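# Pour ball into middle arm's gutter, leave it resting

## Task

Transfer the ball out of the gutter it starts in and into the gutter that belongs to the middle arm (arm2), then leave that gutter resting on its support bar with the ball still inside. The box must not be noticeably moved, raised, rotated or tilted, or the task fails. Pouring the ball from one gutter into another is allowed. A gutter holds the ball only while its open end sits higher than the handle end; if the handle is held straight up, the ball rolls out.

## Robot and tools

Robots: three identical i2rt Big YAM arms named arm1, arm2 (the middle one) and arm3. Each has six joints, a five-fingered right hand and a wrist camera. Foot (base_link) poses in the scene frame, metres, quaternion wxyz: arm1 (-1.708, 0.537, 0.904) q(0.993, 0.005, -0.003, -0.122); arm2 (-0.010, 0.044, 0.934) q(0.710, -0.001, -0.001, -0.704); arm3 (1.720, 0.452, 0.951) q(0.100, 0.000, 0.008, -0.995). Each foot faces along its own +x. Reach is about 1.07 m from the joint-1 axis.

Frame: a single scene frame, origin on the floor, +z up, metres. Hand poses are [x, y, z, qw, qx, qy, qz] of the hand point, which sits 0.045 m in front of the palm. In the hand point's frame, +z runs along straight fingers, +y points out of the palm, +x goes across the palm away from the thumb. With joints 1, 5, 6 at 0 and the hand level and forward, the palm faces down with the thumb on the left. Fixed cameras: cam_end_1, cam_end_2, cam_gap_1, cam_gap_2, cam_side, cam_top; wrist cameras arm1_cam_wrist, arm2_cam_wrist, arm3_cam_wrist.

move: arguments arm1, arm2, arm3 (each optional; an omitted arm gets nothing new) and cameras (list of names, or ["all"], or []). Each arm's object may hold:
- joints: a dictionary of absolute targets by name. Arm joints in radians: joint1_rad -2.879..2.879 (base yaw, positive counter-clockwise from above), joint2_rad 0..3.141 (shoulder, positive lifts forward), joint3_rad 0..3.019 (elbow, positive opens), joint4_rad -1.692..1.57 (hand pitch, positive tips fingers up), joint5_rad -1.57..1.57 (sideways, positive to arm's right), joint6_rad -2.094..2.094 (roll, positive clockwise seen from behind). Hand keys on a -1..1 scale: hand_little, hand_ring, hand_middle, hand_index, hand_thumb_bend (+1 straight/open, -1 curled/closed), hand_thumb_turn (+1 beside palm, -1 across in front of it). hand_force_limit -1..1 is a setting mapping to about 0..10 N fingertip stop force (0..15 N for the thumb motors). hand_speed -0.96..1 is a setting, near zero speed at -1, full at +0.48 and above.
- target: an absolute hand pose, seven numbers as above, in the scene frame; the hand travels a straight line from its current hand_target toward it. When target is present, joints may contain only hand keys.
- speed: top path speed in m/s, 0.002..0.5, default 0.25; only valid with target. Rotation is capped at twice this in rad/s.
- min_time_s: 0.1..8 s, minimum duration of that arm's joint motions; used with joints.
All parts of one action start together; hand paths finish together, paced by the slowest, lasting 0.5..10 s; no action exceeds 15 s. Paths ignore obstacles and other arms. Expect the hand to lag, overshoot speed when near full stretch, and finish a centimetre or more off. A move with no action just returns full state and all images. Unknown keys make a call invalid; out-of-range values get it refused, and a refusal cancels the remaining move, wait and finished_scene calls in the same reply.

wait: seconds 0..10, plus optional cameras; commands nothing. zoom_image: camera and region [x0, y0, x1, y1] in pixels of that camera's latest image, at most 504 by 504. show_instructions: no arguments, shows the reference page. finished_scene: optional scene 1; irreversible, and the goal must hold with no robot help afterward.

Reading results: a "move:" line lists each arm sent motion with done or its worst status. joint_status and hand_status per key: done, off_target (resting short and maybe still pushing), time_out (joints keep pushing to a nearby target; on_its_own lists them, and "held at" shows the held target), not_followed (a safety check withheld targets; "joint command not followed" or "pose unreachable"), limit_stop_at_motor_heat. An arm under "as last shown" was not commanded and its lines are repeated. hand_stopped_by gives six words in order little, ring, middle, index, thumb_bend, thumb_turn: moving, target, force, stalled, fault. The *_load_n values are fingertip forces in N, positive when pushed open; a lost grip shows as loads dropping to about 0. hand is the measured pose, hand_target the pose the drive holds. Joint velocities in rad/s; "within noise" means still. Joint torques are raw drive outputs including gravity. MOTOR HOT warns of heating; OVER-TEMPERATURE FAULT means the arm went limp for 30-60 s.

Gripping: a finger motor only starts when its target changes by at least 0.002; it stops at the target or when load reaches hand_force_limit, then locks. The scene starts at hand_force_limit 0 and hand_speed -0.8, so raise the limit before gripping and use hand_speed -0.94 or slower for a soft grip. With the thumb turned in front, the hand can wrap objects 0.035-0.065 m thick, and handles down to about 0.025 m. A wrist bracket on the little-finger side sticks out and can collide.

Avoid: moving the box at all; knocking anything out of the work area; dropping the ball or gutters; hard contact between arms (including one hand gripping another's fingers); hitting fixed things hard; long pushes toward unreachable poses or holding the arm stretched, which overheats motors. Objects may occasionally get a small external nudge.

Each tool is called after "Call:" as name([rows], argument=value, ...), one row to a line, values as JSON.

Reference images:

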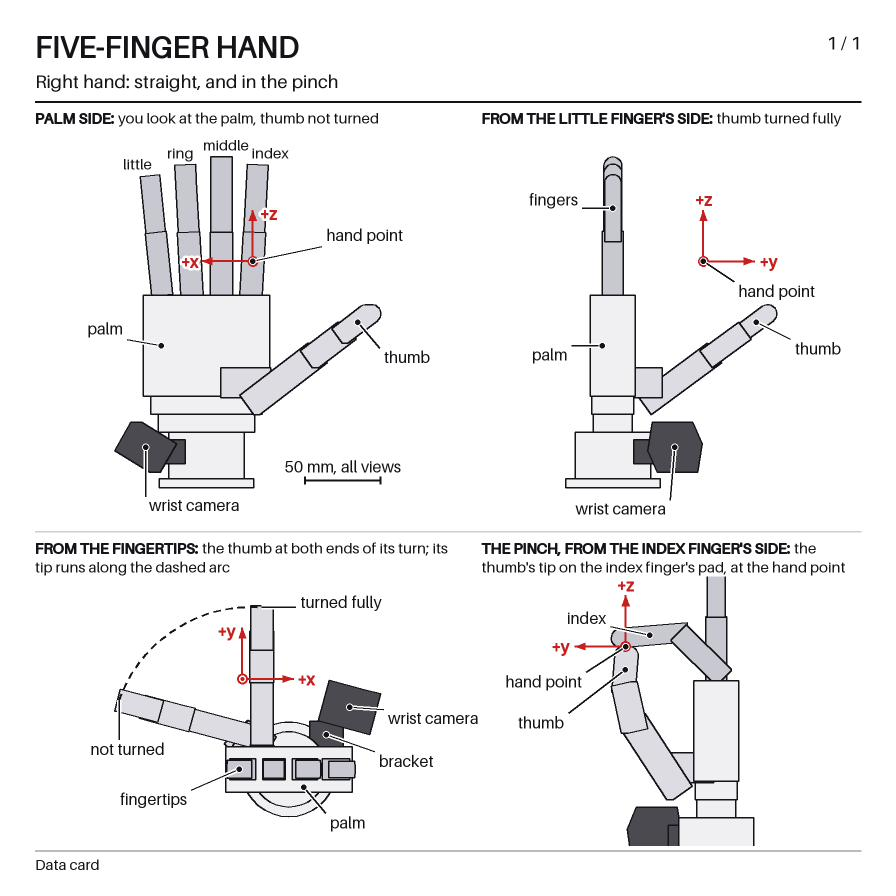

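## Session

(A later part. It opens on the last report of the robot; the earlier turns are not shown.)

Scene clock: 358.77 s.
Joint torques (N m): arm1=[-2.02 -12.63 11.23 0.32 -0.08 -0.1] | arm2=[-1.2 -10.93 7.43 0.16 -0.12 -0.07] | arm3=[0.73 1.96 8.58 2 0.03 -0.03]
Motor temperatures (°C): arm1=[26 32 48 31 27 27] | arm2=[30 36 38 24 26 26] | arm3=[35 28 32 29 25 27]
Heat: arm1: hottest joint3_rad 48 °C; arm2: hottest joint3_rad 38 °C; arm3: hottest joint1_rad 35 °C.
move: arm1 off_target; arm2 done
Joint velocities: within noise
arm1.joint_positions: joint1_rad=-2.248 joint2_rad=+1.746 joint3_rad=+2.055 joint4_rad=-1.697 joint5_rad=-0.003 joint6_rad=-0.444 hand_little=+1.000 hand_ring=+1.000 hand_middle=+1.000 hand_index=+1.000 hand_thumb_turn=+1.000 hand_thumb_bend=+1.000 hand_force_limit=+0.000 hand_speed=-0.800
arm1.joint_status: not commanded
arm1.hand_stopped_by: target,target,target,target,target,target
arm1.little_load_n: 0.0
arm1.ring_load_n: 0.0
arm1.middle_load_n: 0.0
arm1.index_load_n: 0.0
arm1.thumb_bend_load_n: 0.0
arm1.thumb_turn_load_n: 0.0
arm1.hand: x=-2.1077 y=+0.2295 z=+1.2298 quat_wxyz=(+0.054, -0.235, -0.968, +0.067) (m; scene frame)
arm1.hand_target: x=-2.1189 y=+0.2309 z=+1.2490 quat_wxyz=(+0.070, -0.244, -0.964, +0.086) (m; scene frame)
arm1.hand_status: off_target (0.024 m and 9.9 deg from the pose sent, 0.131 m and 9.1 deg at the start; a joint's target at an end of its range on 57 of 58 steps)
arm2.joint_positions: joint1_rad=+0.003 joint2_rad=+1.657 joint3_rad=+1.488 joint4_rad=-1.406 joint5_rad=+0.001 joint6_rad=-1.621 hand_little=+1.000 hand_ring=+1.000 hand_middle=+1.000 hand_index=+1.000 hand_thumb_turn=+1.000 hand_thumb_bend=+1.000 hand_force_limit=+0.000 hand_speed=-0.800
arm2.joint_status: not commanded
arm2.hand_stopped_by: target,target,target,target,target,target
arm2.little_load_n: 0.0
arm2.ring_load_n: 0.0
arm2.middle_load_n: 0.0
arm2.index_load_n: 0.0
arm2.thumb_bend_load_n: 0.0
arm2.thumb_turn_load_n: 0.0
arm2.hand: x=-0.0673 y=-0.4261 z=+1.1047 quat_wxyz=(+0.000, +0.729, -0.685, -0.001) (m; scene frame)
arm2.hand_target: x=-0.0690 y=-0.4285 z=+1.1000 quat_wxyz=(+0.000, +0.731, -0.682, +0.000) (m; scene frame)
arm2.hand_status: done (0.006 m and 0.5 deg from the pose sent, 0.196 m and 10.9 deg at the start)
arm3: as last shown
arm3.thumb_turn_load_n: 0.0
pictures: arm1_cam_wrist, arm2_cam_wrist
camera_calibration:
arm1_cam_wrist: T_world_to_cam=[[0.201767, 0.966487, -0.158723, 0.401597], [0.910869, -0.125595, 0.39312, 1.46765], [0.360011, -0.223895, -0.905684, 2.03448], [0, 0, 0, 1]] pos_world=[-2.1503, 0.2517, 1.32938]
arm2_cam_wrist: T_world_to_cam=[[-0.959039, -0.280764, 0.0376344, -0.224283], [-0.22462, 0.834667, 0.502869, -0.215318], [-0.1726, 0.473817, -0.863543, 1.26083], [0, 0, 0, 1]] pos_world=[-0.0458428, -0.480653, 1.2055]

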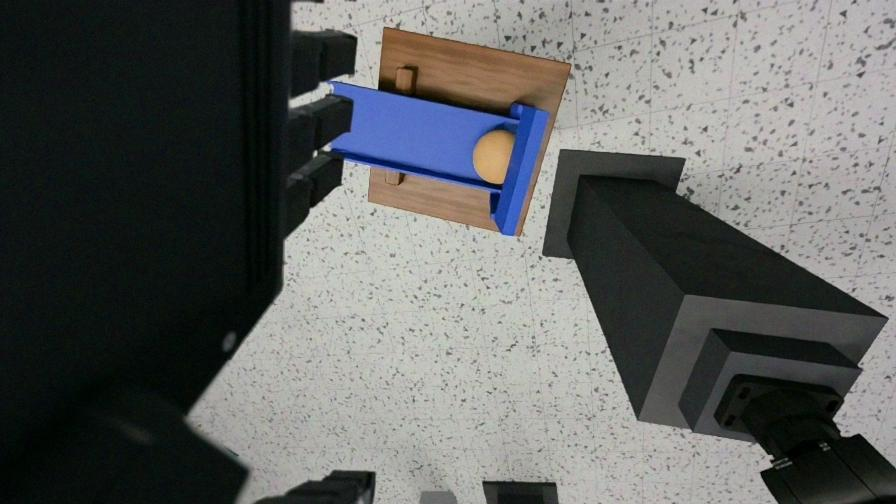

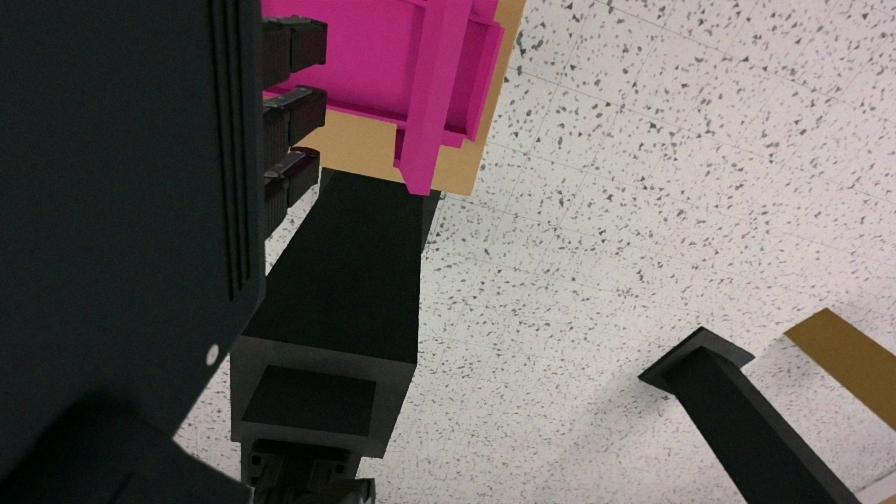

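Call:
move(arm2={"target": [-0.066, -0.535, 1.13, 0, 0.7314, -0.6823, 0], "speed": 0.2}, arm1={"target": [-2.142, 0.306, 1.14, 0, 0.1732, 0.985, 0], "speed": 0.2}, cameras=["arm2_cam_wrist", "arm1_cam_wrist"])

Call:
zoom_image(camera="arm2_cam_wrist", region=[300, 100, 580, 400])

Call:
zoom_image(camera="arm1_cam_wrist", region=[300, 100, 580, 400])

Call:
move(arm2={"target": [0.014, -0.529, 1.13, 0, 0.7314, -0.6823, 0], "speed": 0.2}, arm1={"target": [-2.17, 0.23, 1.14, 0, 0.1732, 0.985, 0], "speed": 0.2}, cameras=["arm2_cam_wrist", "arm1_cam_wrist"])

Call:
zoom_image(camera="arm2_cam_wrist", region=[400, 100, 680, 400])

Call:
zoom_image(camera="arm1_cam_wrist", region=[400, 100, 680, 400])

Scene clock: 447.33 s.
Joint torques (N m): arm1=[-0.97 -14.45 6.16 1.18 0.07 -0.22] | arm2=[-0.85 -13.92 12.42 -0.81 -0.11 -0.01] | arm3=[0.73 2.08 8.57 2.17 0.04 -0.03]
Motor temperatures (°C): arm1=[26 36 47 30 26 27] | arm2=[30 34 36 24 25 26] | arm3=[34 28 33 29 25 27]
Heat: arm1: hottest joint3_rad 47 °C; arm2: hottest joint3_rad 36 °C; arm3: hottest joint1_rad 34 °C.
move: arm1 done; arm2 off_target
Joint velocities: within noise
arm1.joint_positions: joint1_rad=-2.368 joint2_rad=+1.795 joint3_rad=+1.862 joint4_rad=-1.638 joint5_rad=-0.007 joint6_rad=-0.696 hand_little=+1.000 hand_ring=+1.000 hand_middle=+1.000 hand_index=+1.000 hand_thumb_turn=+1.000 hand_thumb_bend=+1.000 hand_force_limit=+0.000 hand_speed=-0.800
arm1.joint_status: not commanded
arm1.hand_stopped_by: target,target,target,target,target,target
arm1.little_load_n: 0.0
arm1.ring_load_n: 0.0
arm1.middle_load_n: 0.0
arm1.index_load_n: 0.0
arm1.thumb_bend_load_n: 0.0
arm1.thumb_turn_load_n: 0.0
arm1.hand: x=-2.1374 y=+0.3010 z=+1.1406 quat_wxyz=(-0.005, -0.172, -0.985, -0.003) (m; scene frame)
arm1.hand_target: x=-2.1420 y=+0.3059 z=+1.1401 quat_wxyz=(+0.000, -0.173, -0.985, +0.000) (m; scene frame)
arm1.hand_status: done (0.007 m and 0.6 deg from the pose sent, 0.123 m and 12.3 deg at the start)
arm2.joint_positions: joint1_rad=+0.003 joint2_rad=+1.935 joint3_rad=+1.897 joint4_rad=-1.574 joint5_rad=+0.001 joint6_rad=-1.621 hand_little=+1.000 hand_ring=+1.000 hand_middle=+1.000 hand_index=+1.000 hand_thumb_turn=+1.000 hand_thumb_bend=+1.000 hand_force_limit=+0.000 hand_speed=-0.800
arm2.joint_status: not commanded
arm2.hand_stopped_by: target,target,target,target,target,target
arm2.little_load_n: 0.0
arm2.ring_load_n: 0.0
arm2.middle_load_n: 0.0
arm2.index_load_n: 0.0
arm2.thumb_bend_load_n: 0.0
arm2.thumb_turn_load_n: 0.0
arm2.hand: x=-0.0662 y=-0.5191 z=+1.1143 quat_wxyz=(-0.013, +0.729, -0.685, -0.014) (m; scene frame)
arm2.hand_target: x=-0.0659 y=-0.5340 z=+1.1300 quat_wxyz=(+0.001, +0.731, -0.682, +0.000) (m; scene frame)
arm2.hand_status: off_target (0.022 m and 2.3 deg from the pose sent, 0.112 m and 0.5 deg at the start)
arm3: as last shown
arm3.middle_load_n: -0.5
pictures: arm1_cam_wrist, arm2_cam_wrist
camera_calibration:
arm1_cam_wrist: T_world_to_cam=[[0.0852572, 0.996062, -0.0243103, -0.0869997], [0.859741, -0.0612136, 0.507049, 1.27999], [0.503565, -0.0641301, -0.861574, 2.18884], [0, 0, 0, 1]] pos_world=[-2.19526, 0.30538, 1.23472]
arm2_cam_wrist: T_world_to_cam=[[-0.958924, -0.282329, 0.0274676, -0.239149], [-0.224724, 0.815202, 0.533802, -0.186792], [-0.1731, 0.505703, -0.845164, 1.30943], [0, 0, 0, 1]] pos_world=[-0.0446407, -0.577428, 1.21296]

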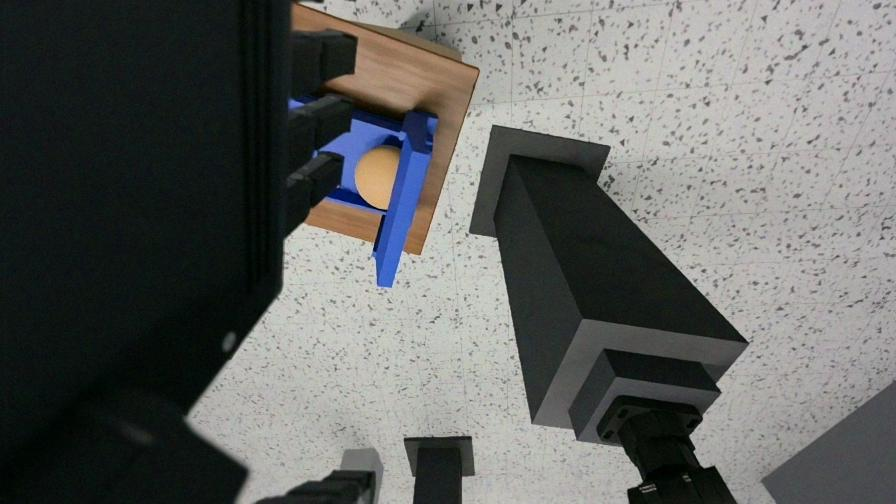

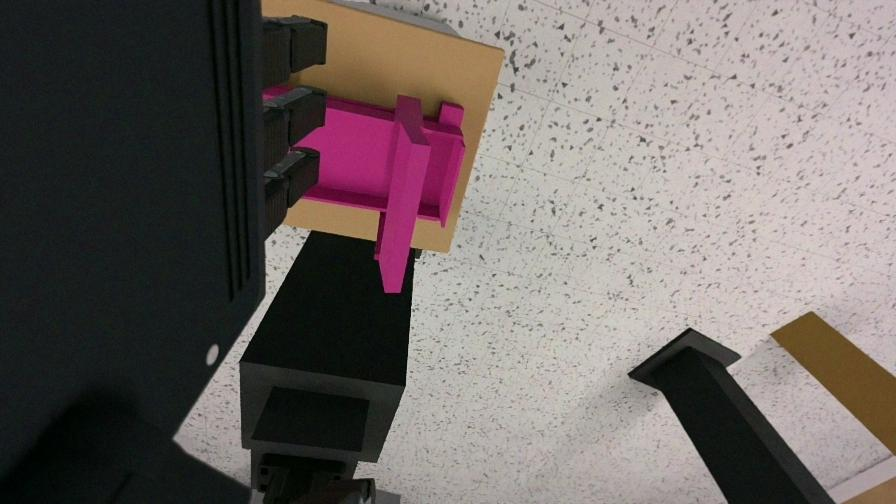

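Scaled by 1.680.

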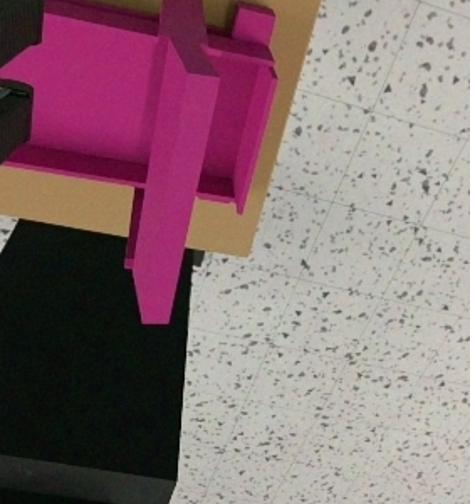

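Scaled by 1.680.

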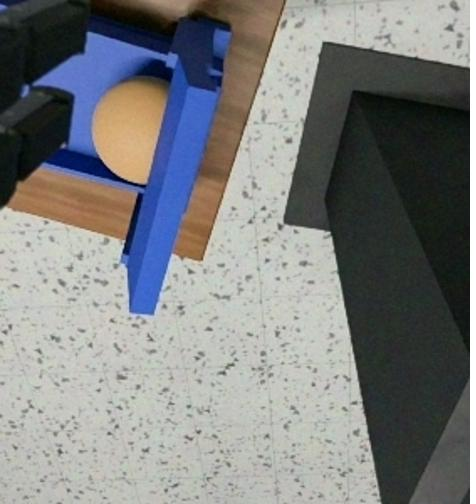

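Scene clock: 448.67 s.
Joint torques (N m): arm1=[-0.32 -15.27 11.23 0.03 0.06 0.02] | arm2=[-1.38 -13.86 12.48 -0.79 0.05 0.21] | arm3=[0.79 2.08 8.42 2.06 0.04 -0.05]
Motor temperatures (°C): arm1=[26 36 47 30 26 27] | arm2=[30 34 36 24 25 26] | arm3=[34 28 33 29 25 27]
Heat: arm1: hottest joint3_rad 47 °C; arm2: hottest joint3_rad 36 °C; arm3: hottest joint1_rad 34 °C.
move: arm1 off_target; arm2 off_target
Joint velocities: within noise
arm1.joint_positions: joint1_rad=-2.298 joint2_rad=+1.975 joint3_rad=+2.076 joint4_rad=-1.693 joint5_rad=-0.006 joint6_rad=-0.628 hand_little=+1.000 hand_ring=+1.000 hand_middle=+1.000 hand_index=+1.000 hand_thumb_turn=+1.000 hand_thumb_bend=+1.000 hand_force_limit=+0.000 hand_speed=-0.800
arm1.joint_status: not commanded
arm1.hand_stopped_by: target,target,target,target,target,target
arm1.little_load_n: 0.0
arm1.ring_load_n: 0.5
arm1.middle_load_n: 0.0
arm1.index_load_n: 0.0
arm1.thumb_bend_load_n: 0.0
arm1.thumb_turn_load_n: 0.0
arm1.hand: x=-2.1616 y=+0.2383 z=+1.1216 quat_wxyz=(-0.012, -0.171, -0.985, -0.010) (m; scene frame)
arm1.hand_target: x=-2.1690 y=+0.2306 z=+1.1396 quat_wxyz=(+0.005, -0.173, -0.985, +0.005) (m; scene frame)
arm1.hand_status: off_target (0.022 m and 1.8 deg from the pose sent, 0.078 m and 0.6 deg at the start; a joint's target at an end of its range on 24 of 40 steps)
arm2.joint_positions: joint1_rad=+0.140 joint2_rad=+1.935 joint3_rad=+1.897 joint4_rad=-1.574 joint5_rad=-0.003 joint6_rad=-1.509 hand_little=+1.000 hand_ring=+1.000 hand_middle=+1.000 hand_index=+1.000 hand_thumb_turn=+1.000 hand_thumb_bend=+1.000 hand_force_limit=+0.000 hand_speed=-0.800
arm2.joint_status: not commanded
arm2.hand_stopped_by: target,target,target,target,target,target
arm2.little_load_n: 0.0
arm2.ring_load_n: 0.0
arm2.middle_load_n: 0.0
arm2.index_load_n: 0.0
arm2.thumb_bend_load_n: 0.0
arm2.thumb_turn_load_n: 0.0
arm2.hand: x=+0.0150 y=-0.5142 z=+1.1142 quat_wxyz=(-0.013, +0.737, -0.675, -0.015) (m; scene frame)
arm2.hand_target: x=+0.0139 y=-0.5280 z=+1.1299 quat_wxyz=(+0.000, +0.731, -0.682, +0.001) (m; scene frame)
arm2.hand_status: off_target (0.022 m and 2.5 deg from the pose sent, 0.082 m and 2.3 deg at the start)
arm3: as last shown
arm3.middle_load_n: 0.0
pictures: arm1_cam_wrist, arm2_cam_wrist
camera_calibration:
arm1_cam_wrist: T_world_to_cam=[[0.0840513, 0.996406, -0.0105078, -0.0410893], [0.850831, -0.0662745, 0.521243, 1.27271], [0.518673, -0.0527515, -0.853344, 2.2014], [0, 0, 0, 1]] pos_world=[-2.22121, 0.241417, 1.21473]
arm2_cam_wrist: T_world_to_cam=[[-0.951414, -0.306674, 0.0276084, -0.172637], [-0.24532, 0.809141, 0.533956, -0.17552], [-0.186089, 0.50124, -0.845061, 1.31869], [0, 0, 0, 1]] pos_world=[0.0380861, -0.571904, 1.21286]

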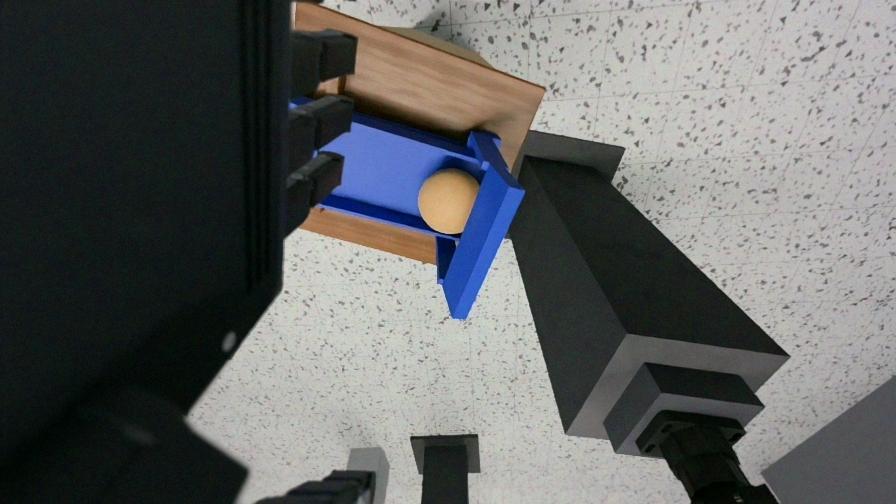

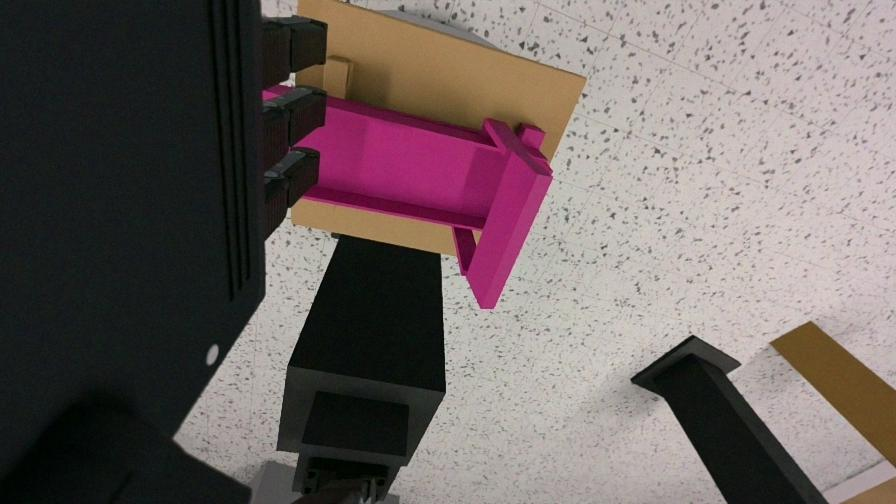

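Scaled by 1.680.

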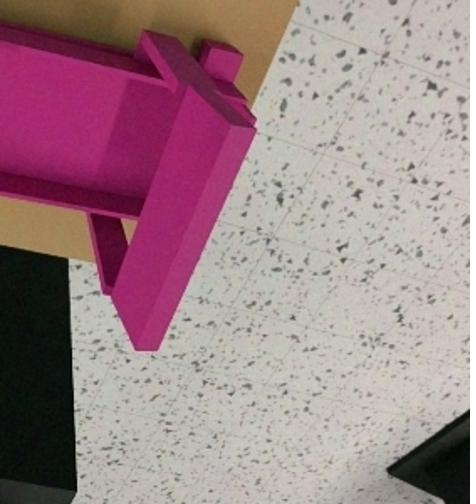

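Scaled by 1.680.

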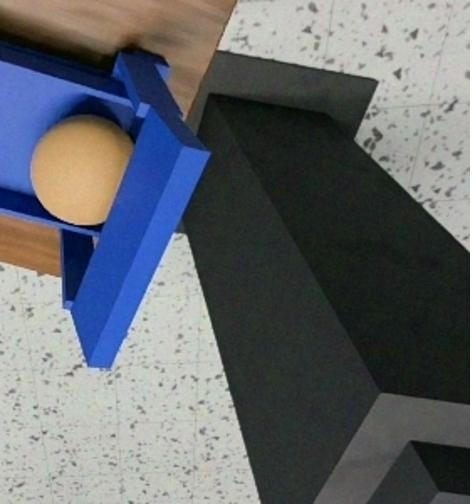

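Call:
move(cameras=["cam_side", "cam_end_1", "cam_gap_1"])

Call:
zoom_image(camera="cam_side", region=[430, 265, 510, 320])

Call:
zoom_image(camera="cam_side", region=[90, 230, 170, 290])

Scene clock: 631.70 s.
Joint torques (N m): arm1=[-0.21 -14.92 11.28 0.01 0.1 0.01] | arm2=[-1.38 -13.8 12.48 -0.81 0.05 0.2] | arm3=[0.38 2.2 8.72 2.15 0.08 -0.03]
Motor temperatures (°C): arm1=[26 39 47 30 26 27] | arm2=[29 34 44 24 25 26] | arm3=[33 28 34 28 24 27]
Heat: arm1: hottest joint3_rad 47 °C; arm2: hottest joint3_rad 44 °C; arm3: hottest joint3_rad 34 °C.
Joint velocities: within noise
arm1.joint_positions: joint1_rad=-2.298 joint2_rad=+1.975 joint3_rad=+2.076 joint4_rad=-1.693 joint5_rad=-0.006 joint6_rad=-0.628 hand_little=+1.000 hand_ring=+1.000 hand_middle=+1.000 hand_index=+1.000 hand_thumb_turn=+1.000 hand_thumb_bend=+1.000 hand_force_limit=+0.000 hand_speed=-0.800
arm1.joint_status: not commanded
arm1.hand_stopped_by: target,target,target,target,target,target
arm1.little_load_n: 0.0
arm1.ring_load_n: 0.0
arm1.middle_load_n: 0.0
arm1.index_load_n: 0.0
arm1.thumb_bend_load_n: 0.0
arm1.thumb_turn_load_n: 0.0
arm1.hand: x=-2.1616 y=+0.2383 z=+1.1216 quat_wxyz=(-0.012, -0.171, -0.985, -0.010) (m; scene frame)
arm1.hand_target: x=-2.1690 y=+0.2306 z=+1.1396 quat_wxyz=(+0.005, -0.173, -0.985, +0.005) (m; scene frame)
arm1.hand_status: off_target (0.022 m and 1.8 deg from the pose sent, 0.078 m and 0.6 deg at the start; a joint's target at an end of its range on 24 of 40 steps)
arm2.joint_positions: joint1_rad=+0.140 joint2_rad=+1.935 joint3_rad=+1.897 joint4_rad=-1.574 joint5_rad=-0.003 joint6_rad=-1.509 hand_little=+1.000 hand_ring=+1.000 hand_middle=+1.000 hand_index=+1.000 hand_thumb_turn=+1.000 hand_thumb_bend=+1.000 hand_force_limit=+0.000 hand_speed=-0.800
arm2.joint_status: not commanded
arm2.hand_stopped_by: target,target,target,target,target,target
arm2.little_load_n: 0.0
arm2.ring_load_n: 0.0
arm2.middle_load_n: 0.0
arm2.index_load_n: 0.0
arm2.thumb_bend_load_n: 0.0
arm2.thumb_turn_load_n: 0.0
arm2.hand: x=+0.0151 y=-0.5141 z=+1.1142 quat_wxyz=(-0.013, +0.737, -0.676, -0.015) (m; scene frame)
arm2.hand_target: x=+0.0139 y=-0.5280 z=+1.1299 quat_wxyz=(+0.000, +0.731, -0.682, +0.001) (m; scene frame)
arm2.hand_status: off_target (0.022 m and 2.5 deg from the pose sent, 0.082 m and 2.3 deg at the start)
arm3.joint_positions: joint1_rad=+0.242 joint2_rad=+0.635 joint3_rad=+1.359 joint4_rad=-1.149 joint5_rad=-0.046 joint6_rad=-1.300 hand_little=+1.000 hand_ring=+1.000 hand_middle=+1.000 hand_index=+1.000 hand_thumb_turn=+1.000 hand_thumb_bend=+1.000 hand_force_limit=+0.000 hand_speed=-0.800
arm3.joint_status: not commanded
arm3.hand_stopped_by: target,target,target,target,target,target
arm3.little_load_n: 0.0
arm3.ring_load_n: 0.0
arm3.middle_load_n: 0.0
arm3.index_load_n: 0.0
arm3.thumb_bend_load_n: 0.0
arm3.thumb_turn_load_n: 0.5
arm3.hand: x=+1.4583 y=+0.3654 z=+1.4599 quat_wxyz=(+0.501, +0.088, -0.837, +0.201) (m; scene frame)
arm3.hand_target: x=+1.4596 y=+0.3658 z=+1.4719 quat_wxyz=(+0.511, +0.088, -0.830, +0.204) (m; scene frame)
arm3.hand_status: not commanded
pictures: cam_end_1, cam_gap_1, cam_side

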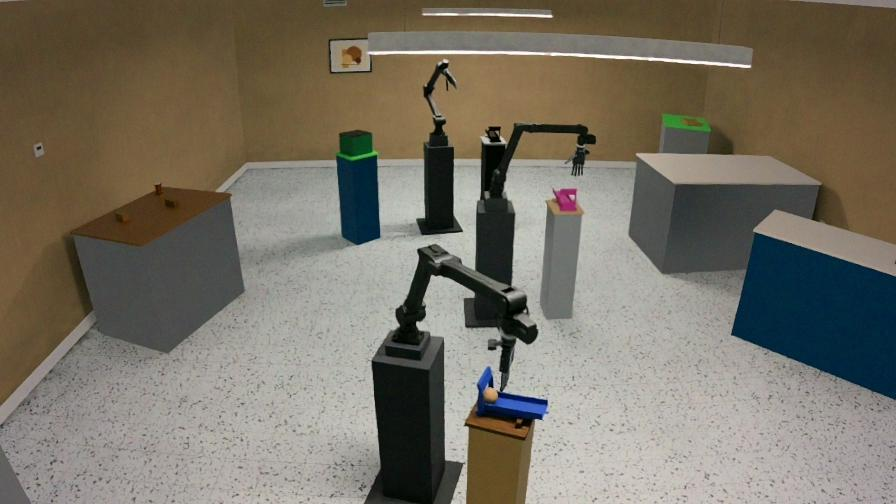

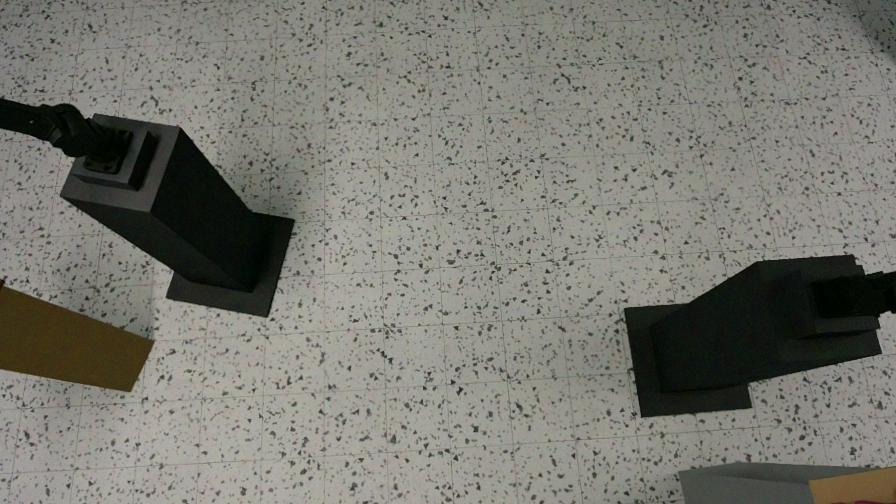

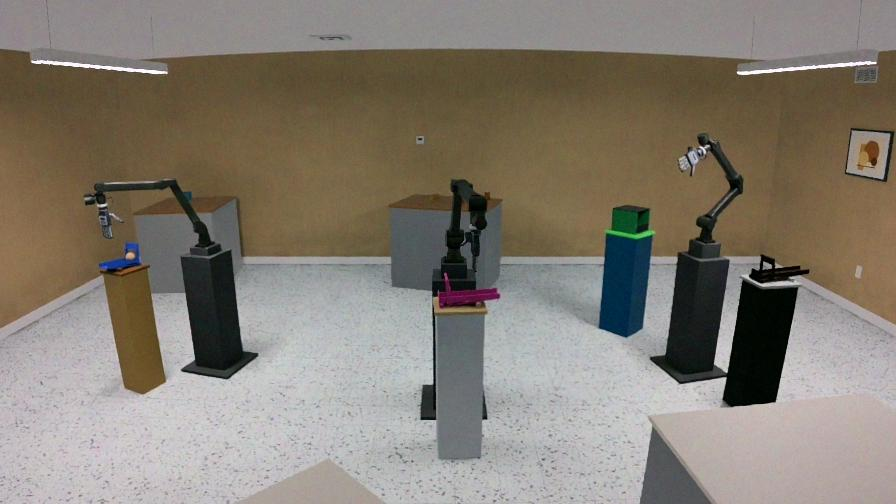

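Scaled by 6.300.

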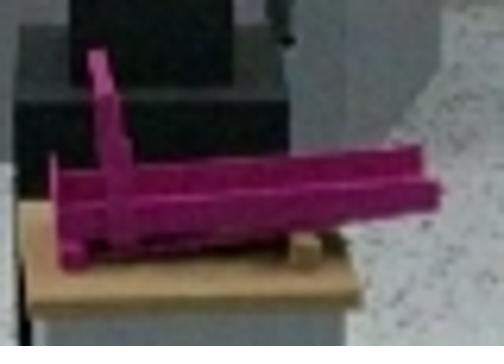

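Scaled by 6.300.

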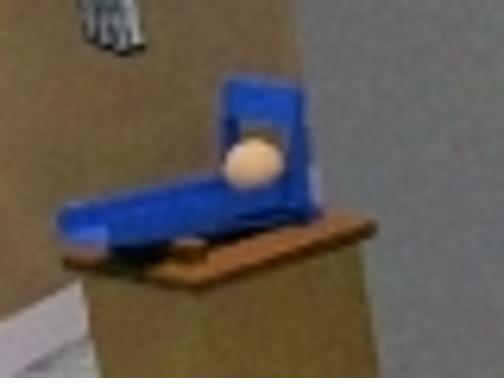

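Call:
move(arm2={"target": [0.023, -0.417, 1.085, 0.3648, -0.6319, 0.5923, -0.3420], "speed": 0.2}, arm1={"target": [-2.078, 0.167, 1.085, -0.0946, 0.1638, 0.8504, -0.4910], "speed": 0.2}, cameras=["arm2_cam_wrist", "arm1_cam_wrist", "cam_side", "cam_end_1"])

Scene clock: 830.37 s.
Joint torques (N m): arm1=[-1.73 -10.52 6.71 3.1 -0.32 0.07] | arm2=[-1.26 -12.1 6.46 -1.47 -0.96 -0.03] | arm3=[0.15 2.55 8.53 1.94 -0.02 -0.09]
Motor temperatures (°C): arm1=[26 40 48 29 26 27] | arm2=[29 34 46 24 25 26] | arm3=[32 28 34 27 24 27]
Heat: arm1: hottest joint3_rad 48 °C; arm2: hottest joint3_rad 46 °C; arm3: hottest joint3_rad 34 °C.
move: arm1 off_target; arm2 done
Joint velocities: within noise
arm1.joint_positions: joint1_rad=-2.299 joint2_rad=+1.347 joint3_rad=+0.966 joint4_rad=-0.253 joint5_rad=-0.517 joint6_rad=-0.339 hand_little=+1.000 hand_ring=+1.000 hand_middle=+1.000 hand_index=+1.000 hand_thumb_turn=+1.000 hand_thumb_bend=+1.000 hand_force_limit=+0.000 hand_speed=-0.800
arm1.joint_status: not commanded
arm1.hand_stopped_by: target,target,target,target,target,target
arm1.little_load_n: 0.0
arm1.ring_load_n: 0.0
arm1.middle_load_n: 0.0
arm1.index_load_n: 0.0
arm1.thumb_bend_load_n: 0.0
arm1.thumb_turn_load_n: 0.0
arm1.hand: x=-2.0730 y=+0.1624 z=+1.0750 quat_wxyz=(+0.083, -0.160, -0.858, +0.480) (m; scene frame)
arm1.hand_target: x=-2.0779 y=+0.1669 z=+1.0849 quat_wxyz=(+0.095, -0.164, -0.851, +0.491) (m; scene frame)
arm1.hand_status: off_target (0.012 m and 2.1 deg from the pose sent, 0.116 m and 61.5 deg at the start)
arm2.joint_positions: joint1_rad=-0.204 joint2_rad=+1.804 joint3_rad=+1.507 joint4_rad=-1.667 joint5_rad=-0.986 joint6_rad=-2.047 hand_little=+1.000 hand_ring=+1.000 hand_middle=+1.000 hand_index=+1.000 hand_thumb_turn=+1.000 hand_thumb_bend=+1.000 hand_force_limit=+0.000 hand_speed=-0.800
arm2.joint_status: not commanded
arm2.hand_stopped_by: target,target,target,target,target,target
arm2.little_load_n: 0.0
arm2.ring_load_n: 0.0
arm2.middle_load_n: 0.0
arm2.index_load_n: -0.5
arm2.thumb_bend_load_n: 0.0
arm2.thumb_turn_load_n: 0.0
arm2.hand: x=+0.0241 y=-0.4209 z=+1.0870 quat_wxyz=(-0.356, +0.635, -0.593, +0.344) (m; scene frame)
arm2.hand_target: x=+0.0232 y=-0.4171 z=+1.0849 quat_wxyz=(-0.362, +0.631, -0.594, +0.343) (m; scene frame)
arm2.hand_status: done (0.005 m and 1.1 deg from the pose sent, 0.102 m and 60.1 deg at the start; a joint's target at an end of its range on 25 of 107 steps)
arm3: as last shown
arm3.thumb_turn_load_n: 0.0
pictures: arm1_cam_wrist, arm2_cam_wrist, cam_end_1, cam_side
camera_calibration:
arm1_cam_wrist: T_world_to_cam=[[-0.0594523, 0.538885, -0.840279, 0.695478], [0.973643, 0.216985, 0.0702678, 1.90997], [0.220194, -0.813953, -0.537582, 1.27706], [0, 0, 0, 1]] pos_world=[-2.09949, 0.250252, 1.13671]
arm2_cam_wrist: T_world_to_cam=[[-0.513546, -0.264499, -0.816278, 0.78982], [-0.569568, 0.816582, 0.0937358, 0.255229], [0.641765, 0.513064, -0.570003, 0.936647], [0, 0, 0, 1]] pos_world=[-0.0501275, -0.480069, 1.15468]

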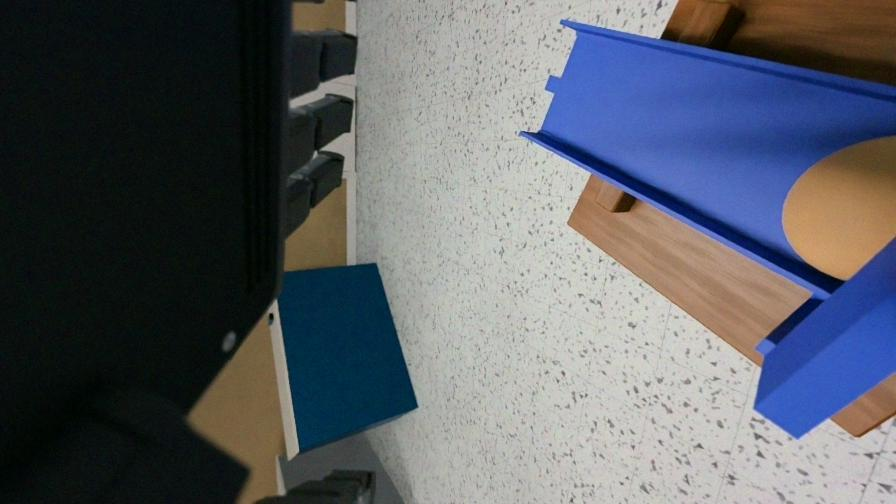

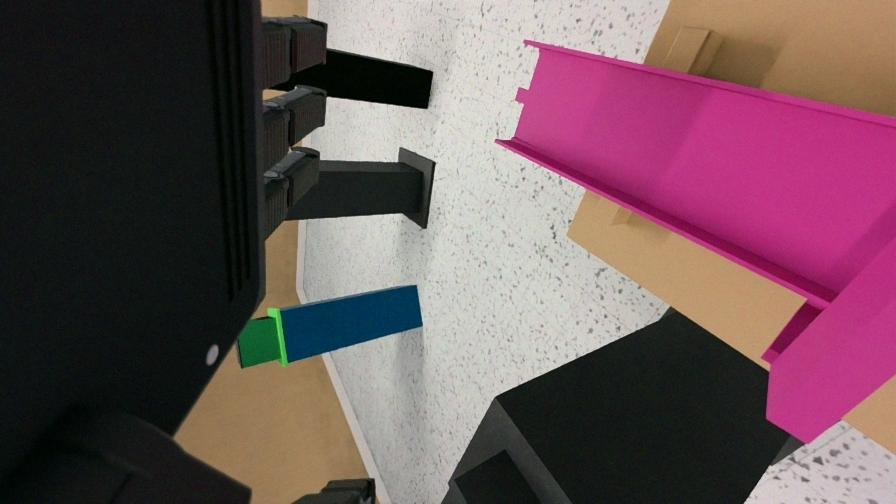

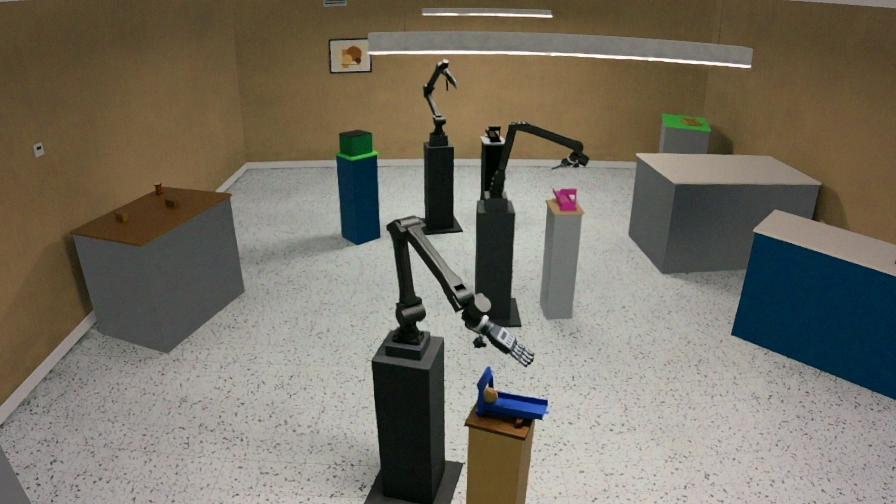

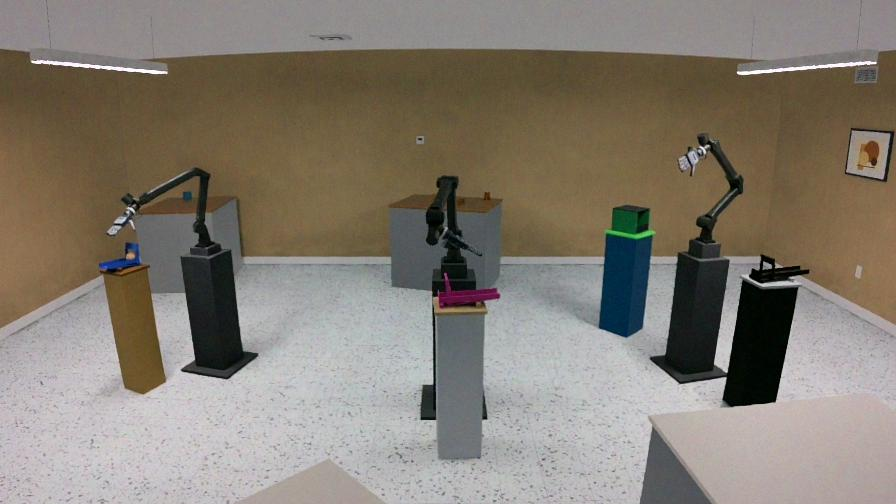

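Call:
move(arm2={"target": [-0.022, -0.420, 0.988, 0.3648, -0.6319, 0.5923, -0.3420], "speed": 0.12}, arm1={"target": [-2.0616, 0.2092, 0.992, -0.0946, 0.1638, 0.8504, -0.4910], "speed": 0.12}, cameras=["arm2_cam_wrist", "arm1_cam_wrist"])

Call:
zoom_image(camera="arm2_cam_wrist", region=[392, 0, 896, 504])

Call:
zoom_image(camera="arm1_cam_wrist", region=[392, 0, 896, 504])

Scene clock: 848.53 s.
Joint torques (N m): arm1=[-1.73 -6.95 5.94 3.17 -0.44 -0.15] | arm2=[-1.38 -12.51 5.96 -0.66 -0.67 -0.05] | arm3=[0.44 2.26 8.46 2.02 0.03 -0.05]
Motor temperatures (°C): arm1=[26 38 47 29 26 27] | arm2=[29 34 45 24 25 26] | arm3=[32 28 34 27 24 27]
Heat: arm1: hottest joint3_rad 47 °C; arm2: hottest joint3_rad 45 °C; arm3: hottest joint3_rad 34 °C.
move: arm1 done; arm2 off_target
Joint velocities: within noise
arm1.joint_positions: joint1_rad=-2.365 joint2_rad=+1.364 joint3_rad=+0.731 joint4_rad=+0.001 joint5_rad=-0.571 joint6_rad=-0.368 hand_little=+1.000 hand_ring=+1.000 hand_middle=+1.000 hand_index=+1.000 hand_thumb_turn=+1.000 hand_thumb_bend=+1.000 hand_force_limit=+0.000 hand_speed=-0.800
arm1.joint_status: not commanded
arm1.hand_stopped_by: target,target,target,target,target,target
arm1.little_load_n: 0.0
arm1.ring_load_n: 0.0
arm1.middle_load_n: 0.0
arm1.index_load_n: 0.0
arm1.thumb_bend_load_n: 0.0
arm1.thumb_turn_load_n: -0.5
arm1.hand: x=-2.0552 y=+0.2038 z=+0.9950 quat_wxyz=(+0.087, -0.162, -0.853, +0.489) (m; scene frame)
arm1.hand_target: x=-2.0614 y=+0.2092 z=+0.9921 quat_wxyz=(+0.095, -0.164, -0.851, +0.491) (m; scene frame)
arm1.hand_status: done (0.009 m and 1.0 deg from the pose sent, 0.096 m and 2.1 deg at the start)
arm2.joint_positions: joint1_rad=-0.282 joint2_rad=+1.929 joint3_rad=+1.428 joint4_rad=-1.527 joint5_rad=-0.943 joint6_rad=-2.092 hand_little=+1.000 hand_ring=+1.000 hand_middle=+1.000 hand_index=+1.000 hand_thumb_turn=+1.000 hand_thumb_bend=+1.000 hand_force_limit=+0.000 hand_speed=-0.800
arm2.joint_status: not commanded
arm2.hand_stopped_by: target,target,target,target,target,target
arm2.little_load_n: 0.0
arm2.ring_load_n: 0.0
arm2.middle_load_n: 0.0
arm2.index_load_n: 0.0
arm2.thumb_bend_load_n: 0.0
arm2.thumb_turn_load_n: 0.0
arm2.hand: x=-0.0186 y=-0.4196 z=+0.9937 quat_wxyz=(-0.354, +0.622, -0.614, +0.334) (m; scene frame)
arm2.hand_target: x=-0.0216 y=-0.4201 z=+0.9882 quat_wxyz=(-0.351, +0.624, -0.612, +0.335) (m; scene frame)
arm2.hand_status: off_target (0.007 m and 3.2 deg from the pose sent, 0.109 m and 1.1 deg at the start; a joint's target at an end of its range on 42 of 51 steps)
arm3: as last shown
arm3.little_load_n: -0.5
pictures: arm1_cam_wrist, arm2_cam_wrist
camera_calibration:
arm1_cam_wrist: T_world_to_cam=[[-0.0629155, 0.522502, -0.850314, 0.613166], [0.975786, 0.211041, 0.0574811, 1.90763], [0.209485, -0.826107, -0.523128, 1.22997], [0, 0, 0, 1]] pos_world=[-2.08052, 0.293124, 1.05516]
arm2_cam_wrist: T_world_to_cam=[[-0.539455, -0.218235, -0.813241, 0.707898], [-0.537236, 0.832903, 0.132858, 0.207181], [0.648356, 0.508573, -0.566558, 0.905032], [0, 0, 0, 1]] pos_world=[-0.0935986, -0.478348, 1.06092]

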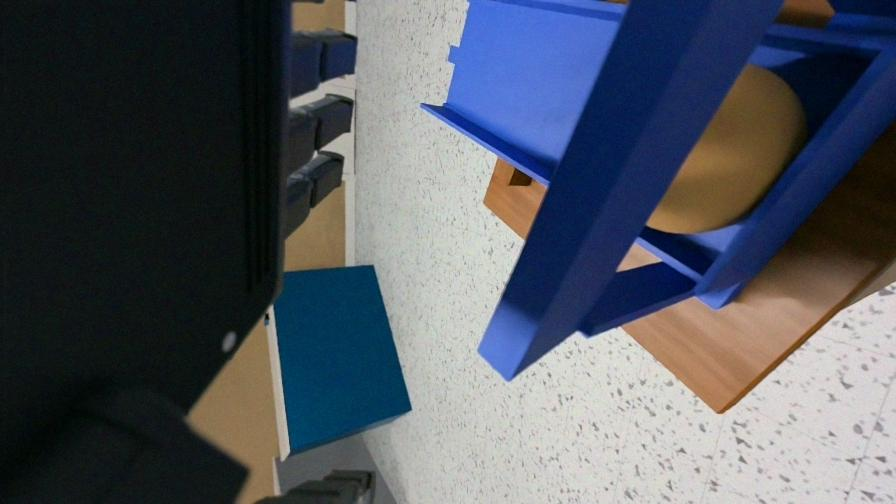

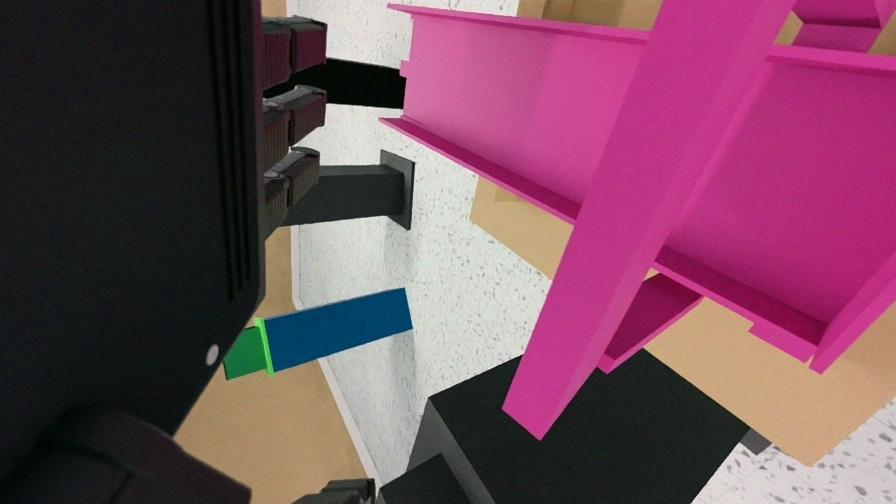

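Scaled by 1.000.

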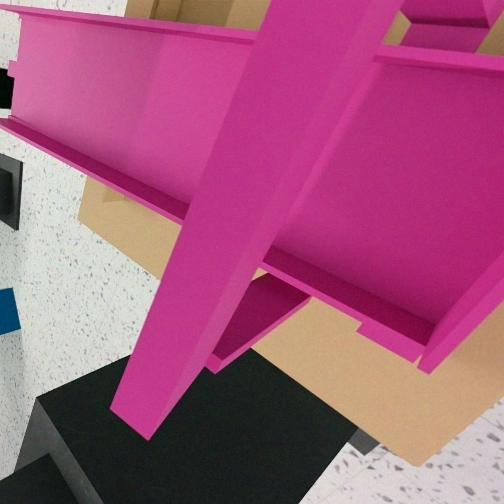

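Scaled by 1.000.

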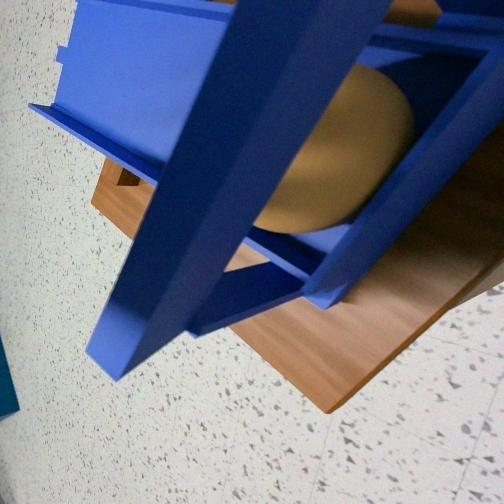

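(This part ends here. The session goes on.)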